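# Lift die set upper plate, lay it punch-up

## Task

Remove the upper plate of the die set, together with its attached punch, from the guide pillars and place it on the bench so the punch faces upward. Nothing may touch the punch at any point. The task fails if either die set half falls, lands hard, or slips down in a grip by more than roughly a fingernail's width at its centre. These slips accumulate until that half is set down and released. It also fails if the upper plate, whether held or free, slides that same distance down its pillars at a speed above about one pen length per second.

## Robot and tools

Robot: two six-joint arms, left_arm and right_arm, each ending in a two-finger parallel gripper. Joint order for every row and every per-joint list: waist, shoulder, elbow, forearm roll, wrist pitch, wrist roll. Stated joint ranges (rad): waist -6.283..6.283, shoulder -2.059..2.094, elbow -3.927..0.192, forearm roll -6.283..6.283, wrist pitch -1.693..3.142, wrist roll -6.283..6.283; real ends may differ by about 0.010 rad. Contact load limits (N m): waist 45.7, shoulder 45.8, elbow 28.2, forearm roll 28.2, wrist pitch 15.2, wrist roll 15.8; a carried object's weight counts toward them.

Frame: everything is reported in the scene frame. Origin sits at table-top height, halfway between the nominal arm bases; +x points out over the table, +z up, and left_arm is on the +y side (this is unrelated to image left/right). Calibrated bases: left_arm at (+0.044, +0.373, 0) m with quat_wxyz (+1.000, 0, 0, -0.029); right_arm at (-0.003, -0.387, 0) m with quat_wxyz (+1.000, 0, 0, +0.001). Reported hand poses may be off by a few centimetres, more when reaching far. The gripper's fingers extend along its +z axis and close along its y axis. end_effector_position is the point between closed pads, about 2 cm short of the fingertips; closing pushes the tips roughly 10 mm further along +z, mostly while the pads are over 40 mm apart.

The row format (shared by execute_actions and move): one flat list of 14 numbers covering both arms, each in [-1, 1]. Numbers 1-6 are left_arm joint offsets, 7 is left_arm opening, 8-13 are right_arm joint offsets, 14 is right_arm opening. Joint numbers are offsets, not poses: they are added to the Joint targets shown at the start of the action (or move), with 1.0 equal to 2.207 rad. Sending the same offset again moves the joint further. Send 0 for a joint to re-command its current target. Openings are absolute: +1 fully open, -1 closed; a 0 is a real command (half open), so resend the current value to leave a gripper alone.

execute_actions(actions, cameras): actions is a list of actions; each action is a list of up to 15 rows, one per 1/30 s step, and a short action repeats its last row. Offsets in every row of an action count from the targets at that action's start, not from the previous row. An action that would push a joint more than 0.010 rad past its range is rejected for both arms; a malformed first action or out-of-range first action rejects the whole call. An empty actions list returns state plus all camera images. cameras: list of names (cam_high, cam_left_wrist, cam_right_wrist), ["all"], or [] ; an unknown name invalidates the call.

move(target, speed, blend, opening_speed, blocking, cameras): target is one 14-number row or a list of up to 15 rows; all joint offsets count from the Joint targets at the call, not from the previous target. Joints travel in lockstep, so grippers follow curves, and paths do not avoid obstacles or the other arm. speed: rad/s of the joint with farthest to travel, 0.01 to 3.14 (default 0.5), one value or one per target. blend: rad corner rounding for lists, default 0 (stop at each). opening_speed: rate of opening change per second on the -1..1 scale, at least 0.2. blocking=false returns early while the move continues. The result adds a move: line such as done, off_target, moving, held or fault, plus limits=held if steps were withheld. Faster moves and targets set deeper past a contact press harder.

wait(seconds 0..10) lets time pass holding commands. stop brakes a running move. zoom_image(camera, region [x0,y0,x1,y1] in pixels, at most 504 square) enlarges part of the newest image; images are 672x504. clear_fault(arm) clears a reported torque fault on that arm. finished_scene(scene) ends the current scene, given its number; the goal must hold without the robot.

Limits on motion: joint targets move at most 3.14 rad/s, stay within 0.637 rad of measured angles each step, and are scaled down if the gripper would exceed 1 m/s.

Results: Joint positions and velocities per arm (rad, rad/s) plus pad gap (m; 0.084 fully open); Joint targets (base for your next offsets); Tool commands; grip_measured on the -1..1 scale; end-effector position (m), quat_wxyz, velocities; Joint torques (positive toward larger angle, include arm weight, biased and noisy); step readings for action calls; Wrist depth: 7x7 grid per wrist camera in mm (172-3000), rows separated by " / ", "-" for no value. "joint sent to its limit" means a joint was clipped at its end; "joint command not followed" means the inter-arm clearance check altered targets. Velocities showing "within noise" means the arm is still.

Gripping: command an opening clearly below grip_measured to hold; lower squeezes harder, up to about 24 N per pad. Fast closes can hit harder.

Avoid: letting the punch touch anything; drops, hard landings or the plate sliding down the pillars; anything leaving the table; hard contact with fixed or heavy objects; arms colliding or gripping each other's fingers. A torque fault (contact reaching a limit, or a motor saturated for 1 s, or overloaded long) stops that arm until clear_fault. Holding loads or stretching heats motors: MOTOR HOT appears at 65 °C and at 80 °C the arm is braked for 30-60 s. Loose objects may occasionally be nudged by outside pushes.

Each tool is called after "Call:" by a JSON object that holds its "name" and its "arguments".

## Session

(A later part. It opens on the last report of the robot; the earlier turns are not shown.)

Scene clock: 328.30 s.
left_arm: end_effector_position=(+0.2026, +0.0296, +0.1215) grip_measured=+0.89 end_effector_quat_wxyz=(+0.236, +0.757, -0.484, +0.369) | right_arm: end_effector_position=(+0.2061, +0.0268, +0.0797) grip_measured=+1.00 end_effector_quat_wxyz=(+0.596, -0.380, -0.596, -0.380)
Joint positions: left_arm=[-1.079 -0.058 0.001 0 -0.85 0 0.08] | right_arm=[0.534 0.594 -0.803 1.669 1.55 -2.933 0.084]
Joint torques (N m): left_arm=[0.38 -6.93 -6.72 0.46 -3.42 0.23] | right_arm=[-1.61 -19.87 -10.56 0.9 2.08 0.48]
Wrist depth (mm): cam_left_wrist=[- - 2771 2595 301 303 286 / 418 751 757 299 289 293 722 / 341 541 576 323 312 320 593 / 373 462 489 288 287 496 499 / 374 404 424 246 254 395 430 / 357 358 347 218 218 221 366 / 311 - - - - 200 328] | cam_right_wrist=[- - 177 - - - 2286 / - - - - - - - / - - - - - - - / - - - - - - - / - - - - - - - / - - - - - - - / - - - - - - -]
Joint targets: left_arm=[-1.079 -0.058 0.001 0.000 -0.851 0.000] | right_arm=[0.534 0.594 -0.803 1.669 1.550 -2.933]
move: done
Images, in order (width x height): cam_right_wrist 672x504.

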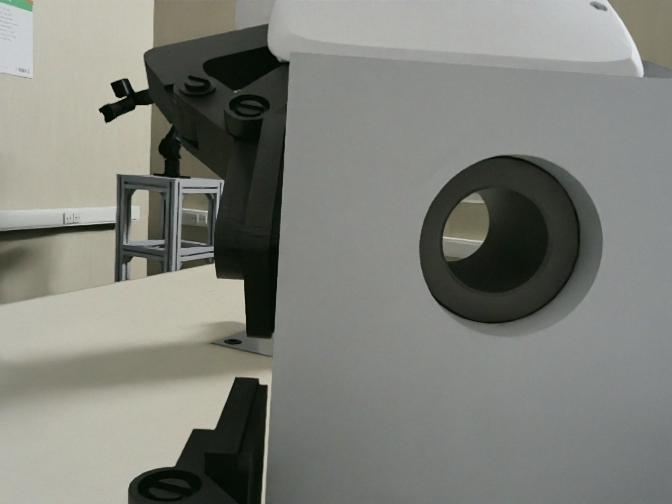

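Call:
{"name": "move", "arguments": {"target": [[0,0,0,0,0,0,-1,-0.0378,-0.0008,0.0019,-0.0373,0.0079,-0.0009,1],[0,0,0,0,0,0,-1,-0.1025,0.0011,-0.0022,-0.1005,0.0214,0.0005,1],[0,0,0,0,0,0,-1,-0.1704,-0.1106,-0.0893,-0.1006,0.0213,0.0005,1],[0,0,0,0,0,0,-1,-0.5818,-0.1106,-0.1346,-0.1763,0.1074,0.1889,1]], "speed": [0.05,0.12,0.3,0.5], "blend": [0.01,0.03,0.1,0], "cameras": ["cam_high", "cam_left_wrist"]}}

Scene clock: 344.00 s.
left_arm: end_effector_position=(+0.2026, +0.0296, +0.1215) grip_measured=+0.89 end_effector_quat_wxyz=(+0.236, +0.757, -0.484, +0.369) | right_arm: end_effector_position=(+0.4582, -0.4729, +0.2524) grip_measured=+1.00 end_effector_quat_wxyz=(-0.361, +0.579, +0.427, +0.593)
Joint positions: left_arm=[-1.079 -0.058 0.001 0 -0.851 0 0.08] | right_arm=[-0.749 0.349 -1.1 1.28 1.787 -2.516 0.084]
Joint torques (N m): left_arm=[-0.87 -6.99 -6.85 0.6 -3.73 0.11] | right_arm=[-1.46 -21.05 -17.82 1.29 1.48 0.37]
Wrist depth (mm): cam_left_wrist=[- - 2863 2685 2510 2340 2178 / 418 751 818 825 830 2340 2264 / 341 541 611 613 619 624 627 / 373 463 488 491 494 496 499 / 373 404 423 424 428 411 430 / 357 358 347 348 362 364 365 / 311 - - - 326 327 329] | cam_right_wrist=[2634 2805 - - - - - / 2749 2851 - - - - - / 2782 - - - - - - / 2760 - - - - - - / 935 1026 1081 1178 - - - / 732 676 732 788 874 - - / 592 - 494 463 693 700 -]
Joint targets: left_arm=[-1.079 -0.058 0.001 0.000 -0.851 0.000] | right_arm=[-0.750 0.349 -1.100 1.280 1.787 -2.516]
move: done
Images, in order (width x height): cam_high 672x504, cam_left_wrist 672x504.

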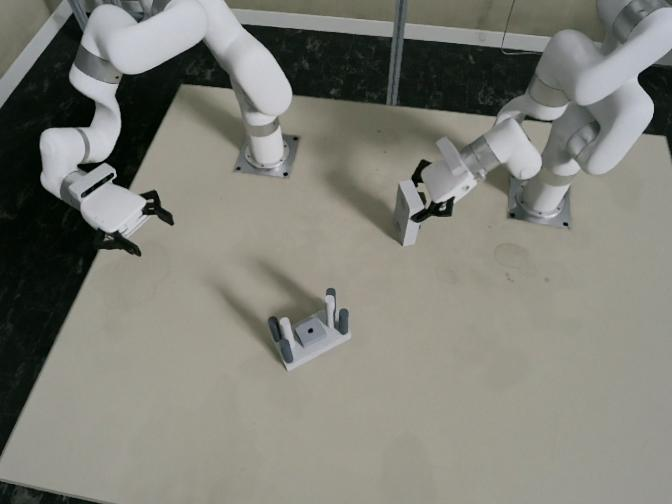

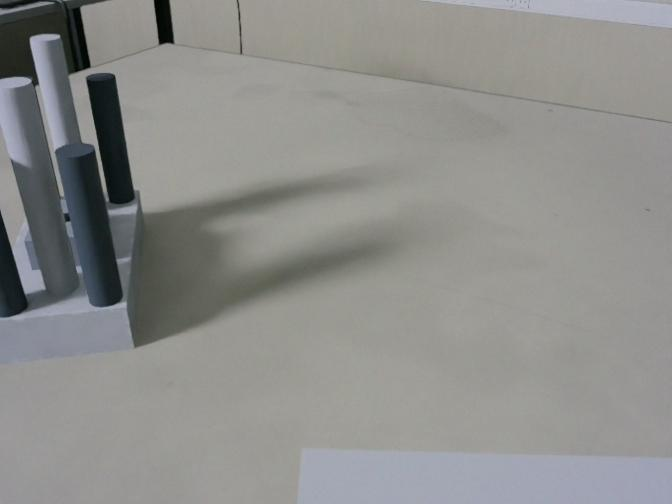

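Call:
{"name": "move", "arguments": {"target": [[0,-0.0416,-0.0150,0,0.0867,0,-1,0,0,0,0,0,0,1],[0,-0.0677,-0.0356,0,0.1628,0,-1,0,0,0,0,0,0,1],[0,-0.0799,-0.0605,0,0.2297,0,-1,0,0,0,0,0,0,1],[0,-0.0821,-0.0889,0,0.2898,0,-1,0,0,0,0,0,0,1],[0,-0.0657,-0.1523,0,0.3961,0,-1,0,0,0,0,0,0,1],[0,-0.0305,-0.2215,0,0.4894,0,-1,0,0,0,0,0,0,1],[0,0.0152,-0.2949,0,0.5765,0,-1,0,0,0,0,0,0,1],[0,0.0680,-0.3718,0,0.6599,0,-1,0,0,0,0,0,0,1]], "speed": 0.25, "blend": [0.03,0.03,0.03,0.03,0.03,0.03,0.03,0], "cameras": ["cam_high", "cam_left_wrist"]}}

Call:
{"name": "zoom_image", "arguments": {"camera": "cam_high", "region": [340, 130, 480, 270]}}

Scene clock: 383.43 s.
left_arm: end_effector_position=(+0.2412, -0.0541, +0.1005) grip_measured=+0.89 end_effector_quat_wxyz=(+0.033, +0.841, -0.537, +0.051) | right_arm: end_effector_position=(+0.4582, -0.4730, +0.2524) grip_measured=+1.00 end_effector_quat_wxyz=(-0.361, +0.579, +0.427, +0.593)
Joint positions: left_arm=[-1.079 0.092 -0.82 0 0.606 0 0.08] | right_arm=[-0.75 0.349 -1.1 1.28 1.787 -2.516 0.084]
Joint torques (N m): left_arm=[-0.12 -14.03 -12.37 -1.07 -0.83 0.16] | right_arm=[-1.5 -19.36 -17.8 1.37 1.17 0.32]
Wrist depth (mm): cam_left_wrist=[271 271 272 271 272 271 272 / 263 265 265 265 265 265 265 / 255 257 257 257 257 257 257 / 249 249 249 249 249 249 249 / 244 243 244 244 244 244 244 / 237 237 237 237 237 237 237 / 230 230 - - 232 232 232] | cam_right_wrist=[2664 2816 - - - - - / 2771 2886 - - - - - / 2782 2973 - - - - - / 2816 - - - - - - / 934 1023 1088 1176 - - - / 736 676 732 785 881 - - / 593 - 496 461 691 697 -]
Joint targets: left_arm=[-1.079 0.092 -0.820 0.000 0.606 0.000] | right_arm=[-0.750 0.349 -1.100 1.280 1.787 -2.516]
move: done
Images, in order (width x height): cam_high 672x504, cam_left_wrist 672x504.

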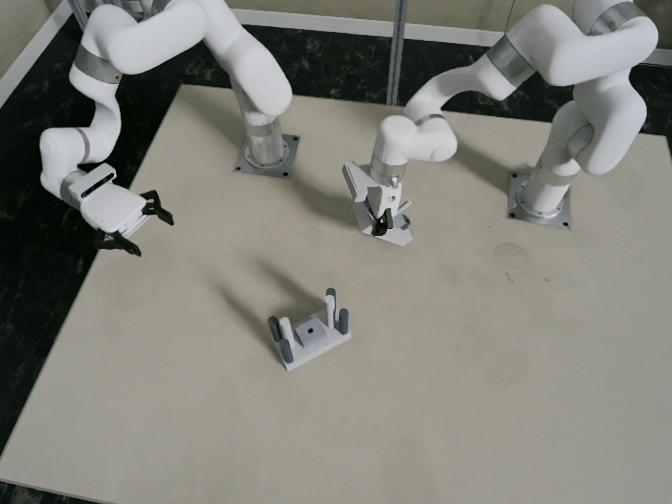

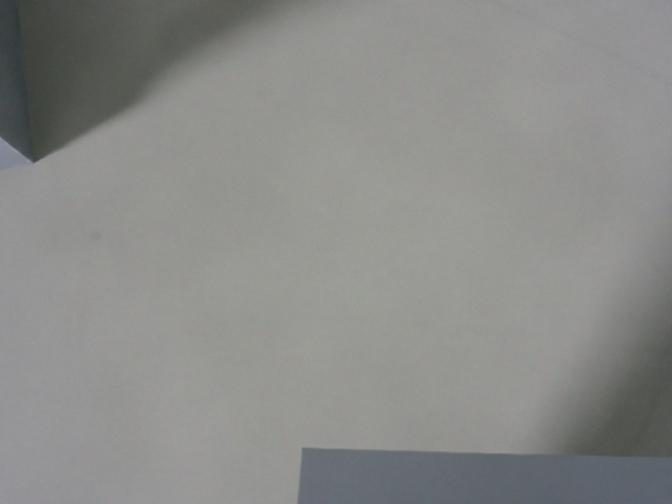

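Scaled by 3.600.

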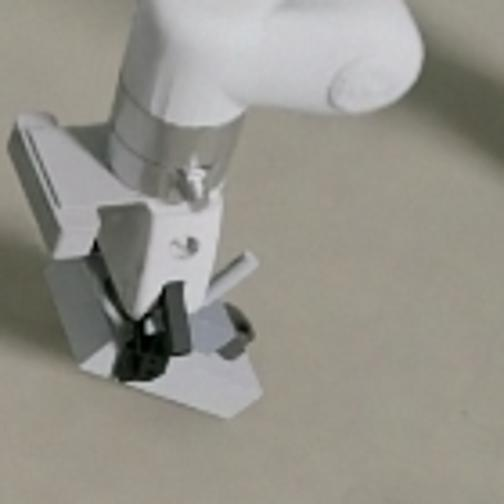

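Call:
{"name": "move", "arguments": {"target": [[0,0.0586,-0.0805,0,0.0811,0,-1,0,0,0,0,0,0,1],[0,0.1220,-0.1655,0,0.1620,0,-1,0,0,0,0,0,0,1],[0,0.1901,-0.2561,0,0.2438,0,-1,0,0,0,0,0,0,1],[0,0.2639,-0.3549,0,0.3281,0,-1,0,0,0,0,0,0,1],[0,0.3179,-0.4286,0,0.3875,0,-1,0,0,0,0,0,0,1],[0,0.3776,-0.5121,0,0.4508,0,-1,0,0,0,0,0,0,1]], "speed": [0.25,0.25,0.25,0.25,0.15,0.15], "blend": [0.03,0.03,0.03,0.03,0.03,0], "cameras": ["cam_high", "cam_left_wrist"]}}

Call:
{"name": "zoom_image", "arguments": {"camera": "cam_high", "region": [310, 130, 450, 270]}}

Scene clock: 401.73 s.
left_arm: end_effector_position=(+0.2613, -0.0977, +0.0312) grip_measured=+0.89 end_effector_quat_wxyz=(-0.153, +0.808, -0.516, -0.240) | right_arm: end_effector_position=(+0.4582, -0.4730, +0.2524) grip_measured=+1.00 end_effector_quat_wxyz=(-0.361, +0.579, +0.427, +0.593)
Joint positions: left_arm=[-1.079 0.926 -1.95 0 1.601 0 0.08] | right_arm=[-0.75 0.349 -1.1 1.28 1.787 -2.516 0.084]
Joint torques (N m): left_arm=[-1.37 -29.97 -17.22 -0.96 1.7 0.19] | right_arm=[-1.49 -19.13 -17.85 1.43 1.16 0.28]
Wrist depth (mm): cam_left_wrist=[- - - - - - - / - - - - - - - / - - - - - - - / - - - - - - - / - - - - - - - / - - - - - - - / - - - - - - -] | cam_right_wrist=[2675 2839 - - - - - / 2816 2816 - - - - - / 2738 2923 - - - - - / 2863 - - - - - - / 931 1029 1088 1190 - - - / 735 669 728 781 880 - - / 589 - 496 464 690 696 -]
Joint targets: left_arm=[-1.079 0.926 -1.950 0.000 1.601 0.000] | right_arm=[-0.750 0.349 -1.100 1.280 1.787 -2.516]
move: done
Images, in order (width x height): cam_high 672x504, cam_left_wrist 672x504.

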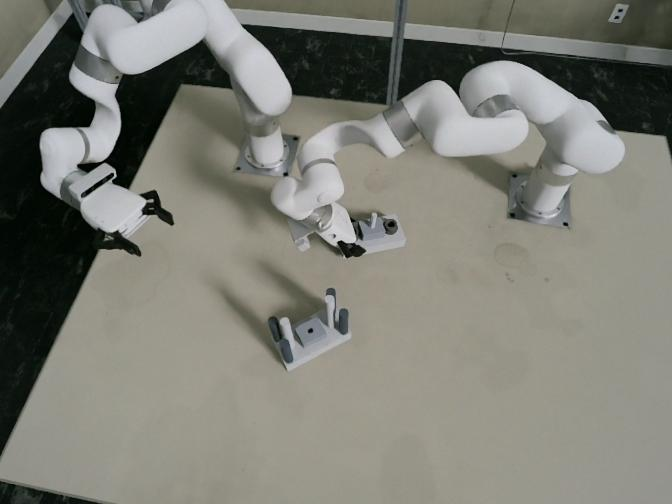

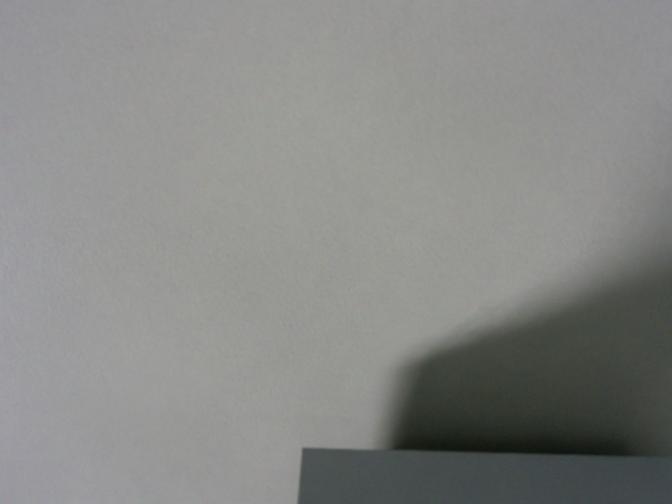

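Scaled by 3.600.

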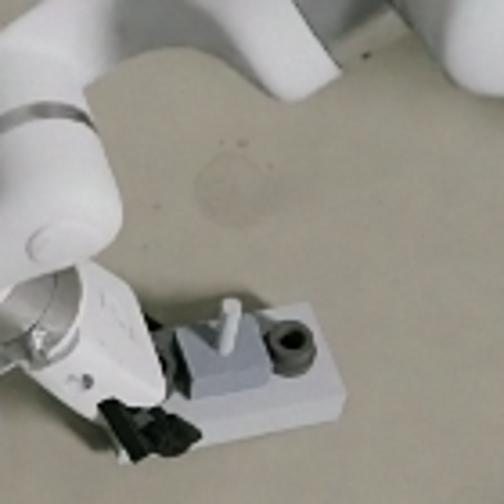

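Call:
{"name": "move", "arguments": {"target": [[0,0.0332,-0.0482,0,0.0343,0,-1,0,0,0,0,0,0,1],[0,0.0518,-0.0757,0,0.0531,0,-1,0,0,0,0,0,0,1]], "speed": [0.08,0.05], "blend": [0.01,0]}}

Call:
{"name": "move", "arguments": {"target": [0,0.0092,-0.0137,0,0.0093,0,-1,0,0,0,0,0,0,1], "speed": 0.03}}

Scene clock: 410.77 s.
left_arm: end_effector_position=(+0.2623, -0.0997, +0.0237) grip_measured=+0.89 end_effector_quat_wxyz=(-0.170, +0.800, -0.511, -0.266) | right_arm: end_effector_position=(+0.4582, -0.4730, +0.2524) grip_measured=+1.00 end_effector_quat_wxyz=(-0.361, +0.579, +0.427, +0.593)
Joint positions: left_arm=[-1.079 1.04 -2.117 0 1.718 0 0.08] | right_arm=[-0.75 0.349 -1.1 1.28 1.787 -2.516 0.084]
Joint torques (N m): left_arm=[-1.12 -32.3 -19.01 -0.95 1.55 0.27] | right_arm=[-1.49 -19.14 -17.78 1.65 1.18 0.15]
Wrist depth (mm): cam_left_wrist=[- - - - - - - / - - - - - - - / - - - - - - - / - - - - - - - / - - - - - - - / - - - - - - - / - - - - - - -] | cam_right_wrist=[2675 2782 - - - - - / 2760 2923 - - - - - / 2805 2911 - - - - - / 2771 - - - - - - / 900 1025 1089 1186 - - - / 739 675 730 785 877 - - / 589 - 497 461 691 697 -]
Joint targets: left_arm=[-1.079 1.040 -2.117 0.000 1.718 0.000] | right_arm=[-0.750 0.349 -1.100 1.280 1.787 -2.516]
move: done

Scene clock: 412.07 s.
left_arm: end_effector_position=(+0.2624, -0.1000, +0.0224) grip_measured=+0.89 end_effector_quat_wxyz=(-0.172, +0.798, -0.510, -0.270) | right_arm: end_effector_position=(+0.4582, -0.4730, +0.2524) grip_measured=+1.00 end_effector_quat_wxyz=(-0.361, +0.579, +0.427, +0.593)
Joint positions: left_arm=[-1.079 1.06 -2.147 0 1.738 0 0.08] | right_arm=[-0.75 0.349 -1.1 1.28 1.787 -2.516 0.084]
Joint torques (N m): left_arm=[-1.09 -32.05 -18.54 -0.88 1.98 0.18] | right_arm=[-1.23 -19.11 -17.8 1.62 1.18 0.19]
Wrist depth (mm): cam_left_wrist=[- - - - - - - / - - - - - - - / - - - - - - - / - - - - - - - / - - - - - - - / - - - - - - - / - - - - - - -] | cam_right_wrist=[2727 2839 - - - - - / 2760 2828 - - - - - / 2782 2923 - - - - - / 2828 - - - - - - / 866 1017 1084 1170 - - - / 736 676 732 783 875 - - / 589 - 496 463 691 704 -]
Joint targets: left_arm=[-1.079 1.060 -2.147 0.000 1.738 0.000] | right_arm=[-0.750 0.349 -1.100 1.280 1.787 -2.516]
move: done

Call:
{"name": "move", "arguments": {"target": [0,0.0046,-0.0069,0,0.0047,0,-1,0,0,0,0,0,0,1], "speed": 0.03}}

Call:
{"name": "move", "arguments": {"target": [0,0.0023,-0.0034,0,0.0023,0,-1,0,0,0,0,0,0,1], "speed": 0.02}}

Scene clock: 416.80 s.
left_arm: end_effector_position=(+0.2624, -0.1000, +0.0219) grip_measured=+0.89 end_effector_quat_wxyz=(-0.174, +0.798, -0.510, -0.272) | right_arm: end_effector_position=(+0.4582, -0.4730, +0.2524) grip_measured=+1.00 end_effector_quat_wxyz=(-0.361, +0.579, +0.427, +0.593)
Joint positions: left_arm=[-1.079 1.07 -2.162 0 1.749 0 0.08] | right_arm=[-0.75 0.349 -1.1 1.28 1.787 -2.516 0.084]
Joint torques (N m): left_arm=[-1.04 -32.11 -18.39 -0.91 2.62 0.2] | right_arm=[-1.16 -18.87 -17.77 1.7 1.18 0.08]
Wrist depth (mm): cam_left_wrist=[- - - - - - - / - - - - - - - / - - - - - - - / - - - - - - - / - - - - - - - / - - - - - - - / - - - - - - -] | cam_right_wrist=[2738 2816 - - - - - / 2782 2899 - - - - - / 2816 2960 - - - - - / 2782 - - - - - - / 865 1017 1082 1184 - - - / 733 675 732 783 872 - - / 589 - 493 462 687 697 -]
Joint targets: left_arm=[-1.079 1.071 -2.162 0.000 1.749 0.000] | right_arm=[-0.750 0.349 -1.100 1.280 1.787 -2.516]
move: done

Scene clock: 417.50 s.
left_arm: end_effector_position=(+0.2624, -0.1001, +0.0216) grip_measured=+0.89 end_effector_quat_wxyz=(-0.174, +0.797, -0.510, -0.273) | right_arm: end_effector_position=(+0.4582, -0.4730, +0.2524) grip_measured=+1.00 end_effector_quat_wxyz=(-0.361, +0.579, +0.427, +0.593)
Joint positions: left_arm=[-1.079 1.075 -2.17 0 1.754 0 0.08] | right_arm=[-0.75 0.349 -1.1 1.28 1.787 -2.516 0.084]
Joint torques (N m): left_arm=[-1.14 -30.87 -17.77 -0.96 2.12 0.09] | right_arm=[-1.17 -19.18 -17.84 1.63 1.16 0.08]
Wrist depth (mm): cam_left_wrist=[- - - - - - - / - - - - - - - / - - - - - - - / - - - - - - - / - - - - - - - / - - - - - - - / - - - - - - -] | cam_right_wrist=[2614 2782 - - - - - / 2727 2805 - - - - - / 2839 2999 - - - - - / 2839 - - - - - - / 868 1020 1081 1190 - - - / 735 676 728 781 881 - - / 592 - 495 462 689 703 -]
Joint targets: left_arm=[-1.079 1.076 -2.170 0.000 1.754 0.000] | right_arm=[-0.750 0.349 -1.100 1.280 1.787 -2.516]
move: done

Call:
{"name": "move", "arguments": {"target": [0,0.0023,-0.0034,0,0.0023,0,-1,0,0,0,0,0,0,1], "speed": 0.02}}

Scene clock: 422.83 s.
left_arm: end_effector_position=(+0.2624, -0.1001, +0.0213) grip_measured=+0.89 end_effector_quat_wxyz=(-0.175, +0.797, -0.509, -0.274) | right_arm: end_effector_position=(+0.4582, -0.4730, +0.2524) grip_measured=+1.00 end_effector_quat_wxyz=(-0.361, +0.579, +0.427, +0.593)
Joint positions: left_arm=[-1.079 1.081 -2.177 0 1.759 0 0.08] | right_arm=[-0.75 0.349 -1.1 1.28 1.787 -2.516 0.084]
Joint torques (N m): left_arm=[-0.7 -26.13 -15.33 -0.84 -0.76 0.31] | right_arm=[-1.17 -19.14 -17.87 1.59 1.24 0.11]
Wrist depth (mm): cam_left_wrist=[- - - - - - - / - - - - - - - / - - - - - - - / - - - - - - - / - - - - - - - / - - - - - - - / - - - - - - -] | cam_right_wrist=[2696 2863 - - - - - / 2771 2828 - - - - - / 2805 2923 - - - - - / 2793 - - - - - - / 868 1026 1084 1186 - - - / 735 679 732 785 878 - - / 592 - 494 462 689 696 -]
Joint targets: left_arm=[-1.079 1.081 -2.177 0.000 1.759 0.000] | right_arm=[-0.750 0.349 -1.100 1.280 1.787 -2.516]
move: done

Call:
{"name": "move", "arguments": {"target": [0,0,0,0,0,0,1,0,0,0,0,0,0,1], "opening_speed": 0.8, "cameras": ["cam_high"]}}

Call:
{"name": "zoom_image", "arguments": {"camera": "cam_high", "region": [310, 160, 430, 280]}}

Scene clock: 428.93 s.
left_arm: end_effector_position=(+0.2624, -0.1001, +0.0212) grip_measured=+1.00 end_effector_quat_wxyz=(-0.175, +0.797, -0.509, -0.274) | right_arm: end_effector_position=(+0.4582, -0.4730, +0.2524) grip_measured=+1.00 end_effector_quat_wxyz=(-0.361, +0.579, +0.427, +0.593)
Joint positions: left_arm=[-1.079 1.081 -2.177 0 1.759 0 0.084] | right_arm=[-0.75 0.349 -1.1 1.28 1.787 -2.516 0.084]
Joint torques (N m): left_arm=[-0.37 -29.26 -15.37 -0.7 0.38 -0.03] | right_arm=[-1.18 -19.12 -17.84 1.78 1.2 0.11]
Wrist depth (mm): cam_left_wrist=[- - - - - - - / - - - - - - - / - - - - - - - / - - - - - - - / - - - - - - - / - - - - - - - / - - - - - - -] | cam_right_wrist=[2696 2805 - - - - - / 2685 2816 - - - - - / 2839 2960 - - - - - / 2760 - - - - - - / 869 1020 1082 1186 - - - / 735 673 733 783 877 - - / 593 - 496 462 691 698 -]
Joint targets: left_arm=[-1.079 1.081 -2.177 0.000 1.759 0.000] | right_arm=[-0.750 0.349 -1.100 1.280 1.787 -2.516]
move: done
Images, in order (width x height): cam_high 672x504.

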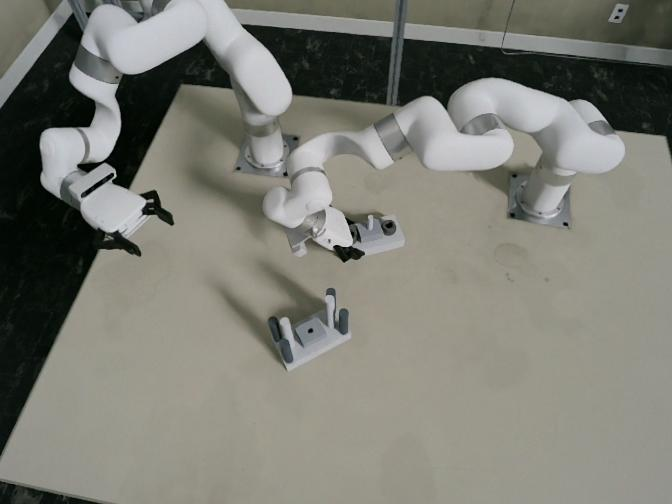

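Scaled by 4.200.

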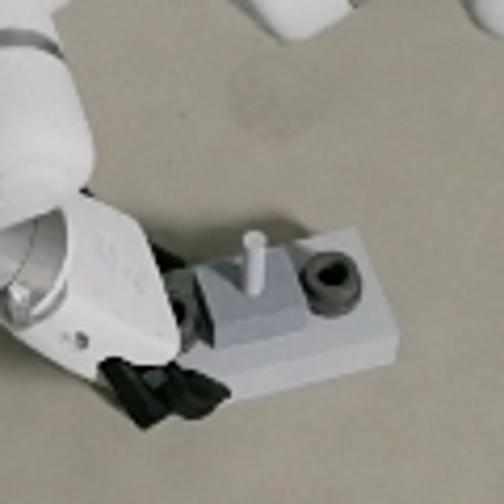

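Call:
{"name": "move", "arguments": {"target": [[0,-0.0138,-0.0015,0,0.0153,0,1,0,0,0,0,0,0,1],[0,-0.0309,-0.0105,0,0.0414,0,1,0,0,0,0,0,0,1],[0,-0.0493,-0.0687,0,0.1180,0,1,0,0,0,0,0,0,1],[0.25,-0.0693,-0.0687,0,0.1180,0,1,0,0,0,0,0,0,1]], "speed": [0.04,0.08,0.2,0.4], "blend": [0.01,0.02,0.02,0], "cameras": ["cam_high"]}}

Call:
{"name": "zoom_image", "arguments": {"camera": "cam_high", "region": [250, 170, 430, 350]}}

Scene clock: 455.10 s.
left_arm: end_effector_position=(+0.4823, +0.0821, +0.1643) grip_measured=+1.00 end_effector_quat_wxyz=(-0.088, +0.912, -0.275, -0.291) | right_arm: end_effector_position=(+0.4582, -0.4730, +0.2524) grip_measured=+1.00 end_effector_quat_wxyz=(-0.361, +0.579, +0.427, +0.593)
Joint positions: left_arm=[-0.528 0.928 -2.329 0 2.019 0 0.084] | right_arm=[-0.75 0.349 -1.1 1.28 1.787 -2.516 0.084]
Joint torques (N m): left_arm=[0.84 -28.57 -15.32 -0.47 0.04 -0.21] | right_arm=[-1.01 -19.05 -17.84 1.99 1.13 0.07]
Wrist depth (mm): cam_left_wrist=[227 226 225 225 224 224 223 / 240 240 239 239 238 237 237 / 257 256 255 255 254 253 252 / 271 270 270 269 267 267 266 / 291 290 290 289 287 287 286 / 315 314 313 312 311 310 309 / 337 336 335 333 332 331 330] | cam_right_wrist=[2644 603 527 - - - - / 2782 2839 591 582 - - - / 2851 2911 594 - - - - / 2828 602 - - - - - / 927 1028 1096 1192 - - - / 732 677 731 787 877 - - / 588 - 496 463 687 700 -]
Joint targets: left_arm=[-0.527 0.928 -2.329 0.000 2.019 0.000] | right_arm=[-0.750 0.349 -1.100 1.280 1.787 -2.516]
move: done
Images, in order (width x height): cam_high 672x504.

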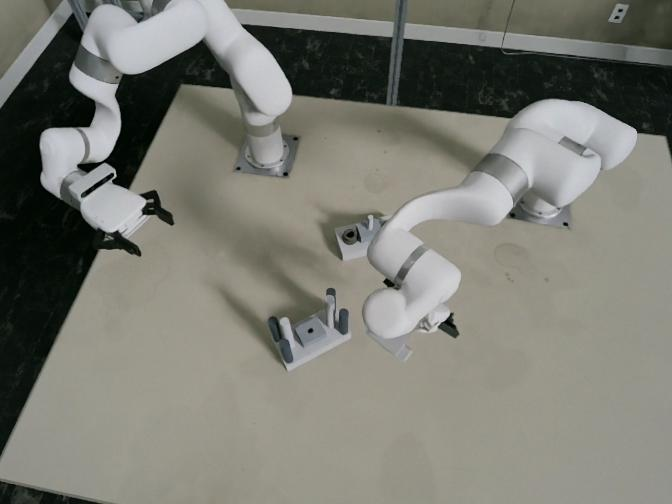

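Scaled by 2.800.

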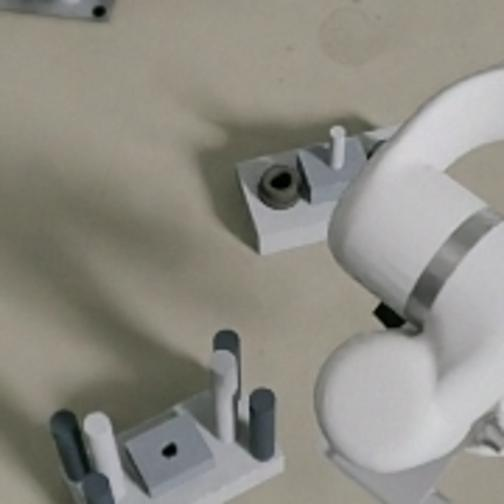

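Call:
{"name": "move", "arguments": {"target": [0.2,0,0,0,0,0,1,0,0,0,0,0,0,1], "speed": 0.6, "cameras": ["cam_high"]}}

Call:
{"name": "zoom_image", "arguments": {"camera": "cam_high", "region": [250, 170, 430, 350]}}

Scene clock: 461.57 s.
left_arm: end_effector_position=(+0.5647, +0.2974, +0.1643) grip_measured=+1.00 end_effector_quat_wxyz=(-0.022, +0.950, -0.069, -0.303) | right_arm: end_effector_position=(+0.4582, -0.4730, +0.2524) grip_measured=+1.00 end_effector_quat_wxyz=(-0.361, +0.579, +0.427, +0.593)
Joint positions: left_arm=[-0.086 0.928 -2.329 0 2.019 0 0.084] | right_arm=[-0.75 0.349 -1.1 1.28 1.787 -2.516 0.084]
Joint torques (N m): left_arm=[1.17 -28.52 -14.78 -0.41 -0.32 0.03] | right_arm=[-0.95 -19.05 -17.91 1.9 1.25 0.02]
Wrist depth (mm): cam_left_wrist=[226 226 225 225 224 224 223 / 241 240 239 239 238 237 237 / 257 256 255 255 254 253 253 / 271 270 269 268 268 267 266 / 291 290 289 288 287 287 286 / 316 314 313 312 311 310 309 / 337 336 335 333 332 331 330] | cam_right_wrist=[843 785 770 - - - - / 2738 2899 - - - - - / 2782 2948 913 - - - - / 2863 - - - - - - / 930 1023 1093 1190 - - - / 732 675 728 784 872 - - / 590 - 494 461 689 702 -]
Joint targets: left_arm=[-0.086 0.928 -2.329 0.000 2.019 0.000] | right_arm=[-0.750 0.349 -1.100 1.280 1.787 -2.516]
move: done
Images, in order (width x height): cam_high 672x504.

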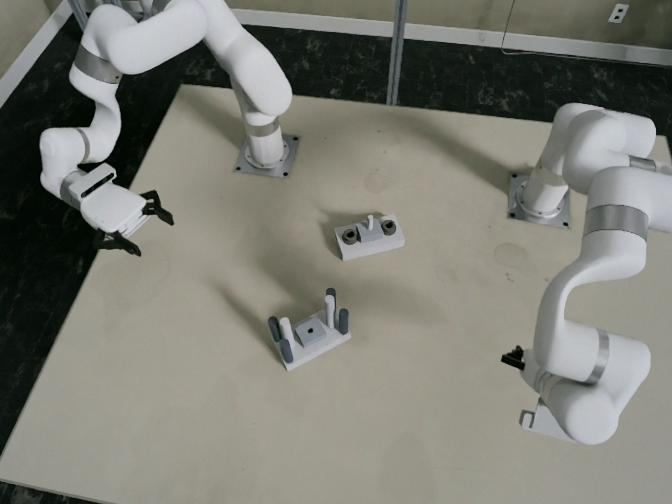

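Scaled by 2.800.

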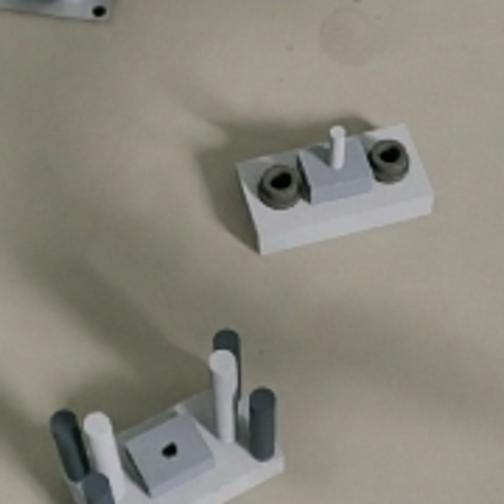

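Call:
{"name": "finished_scene", "arguments": {"scene": 2}}

The scene is finished: the task was done.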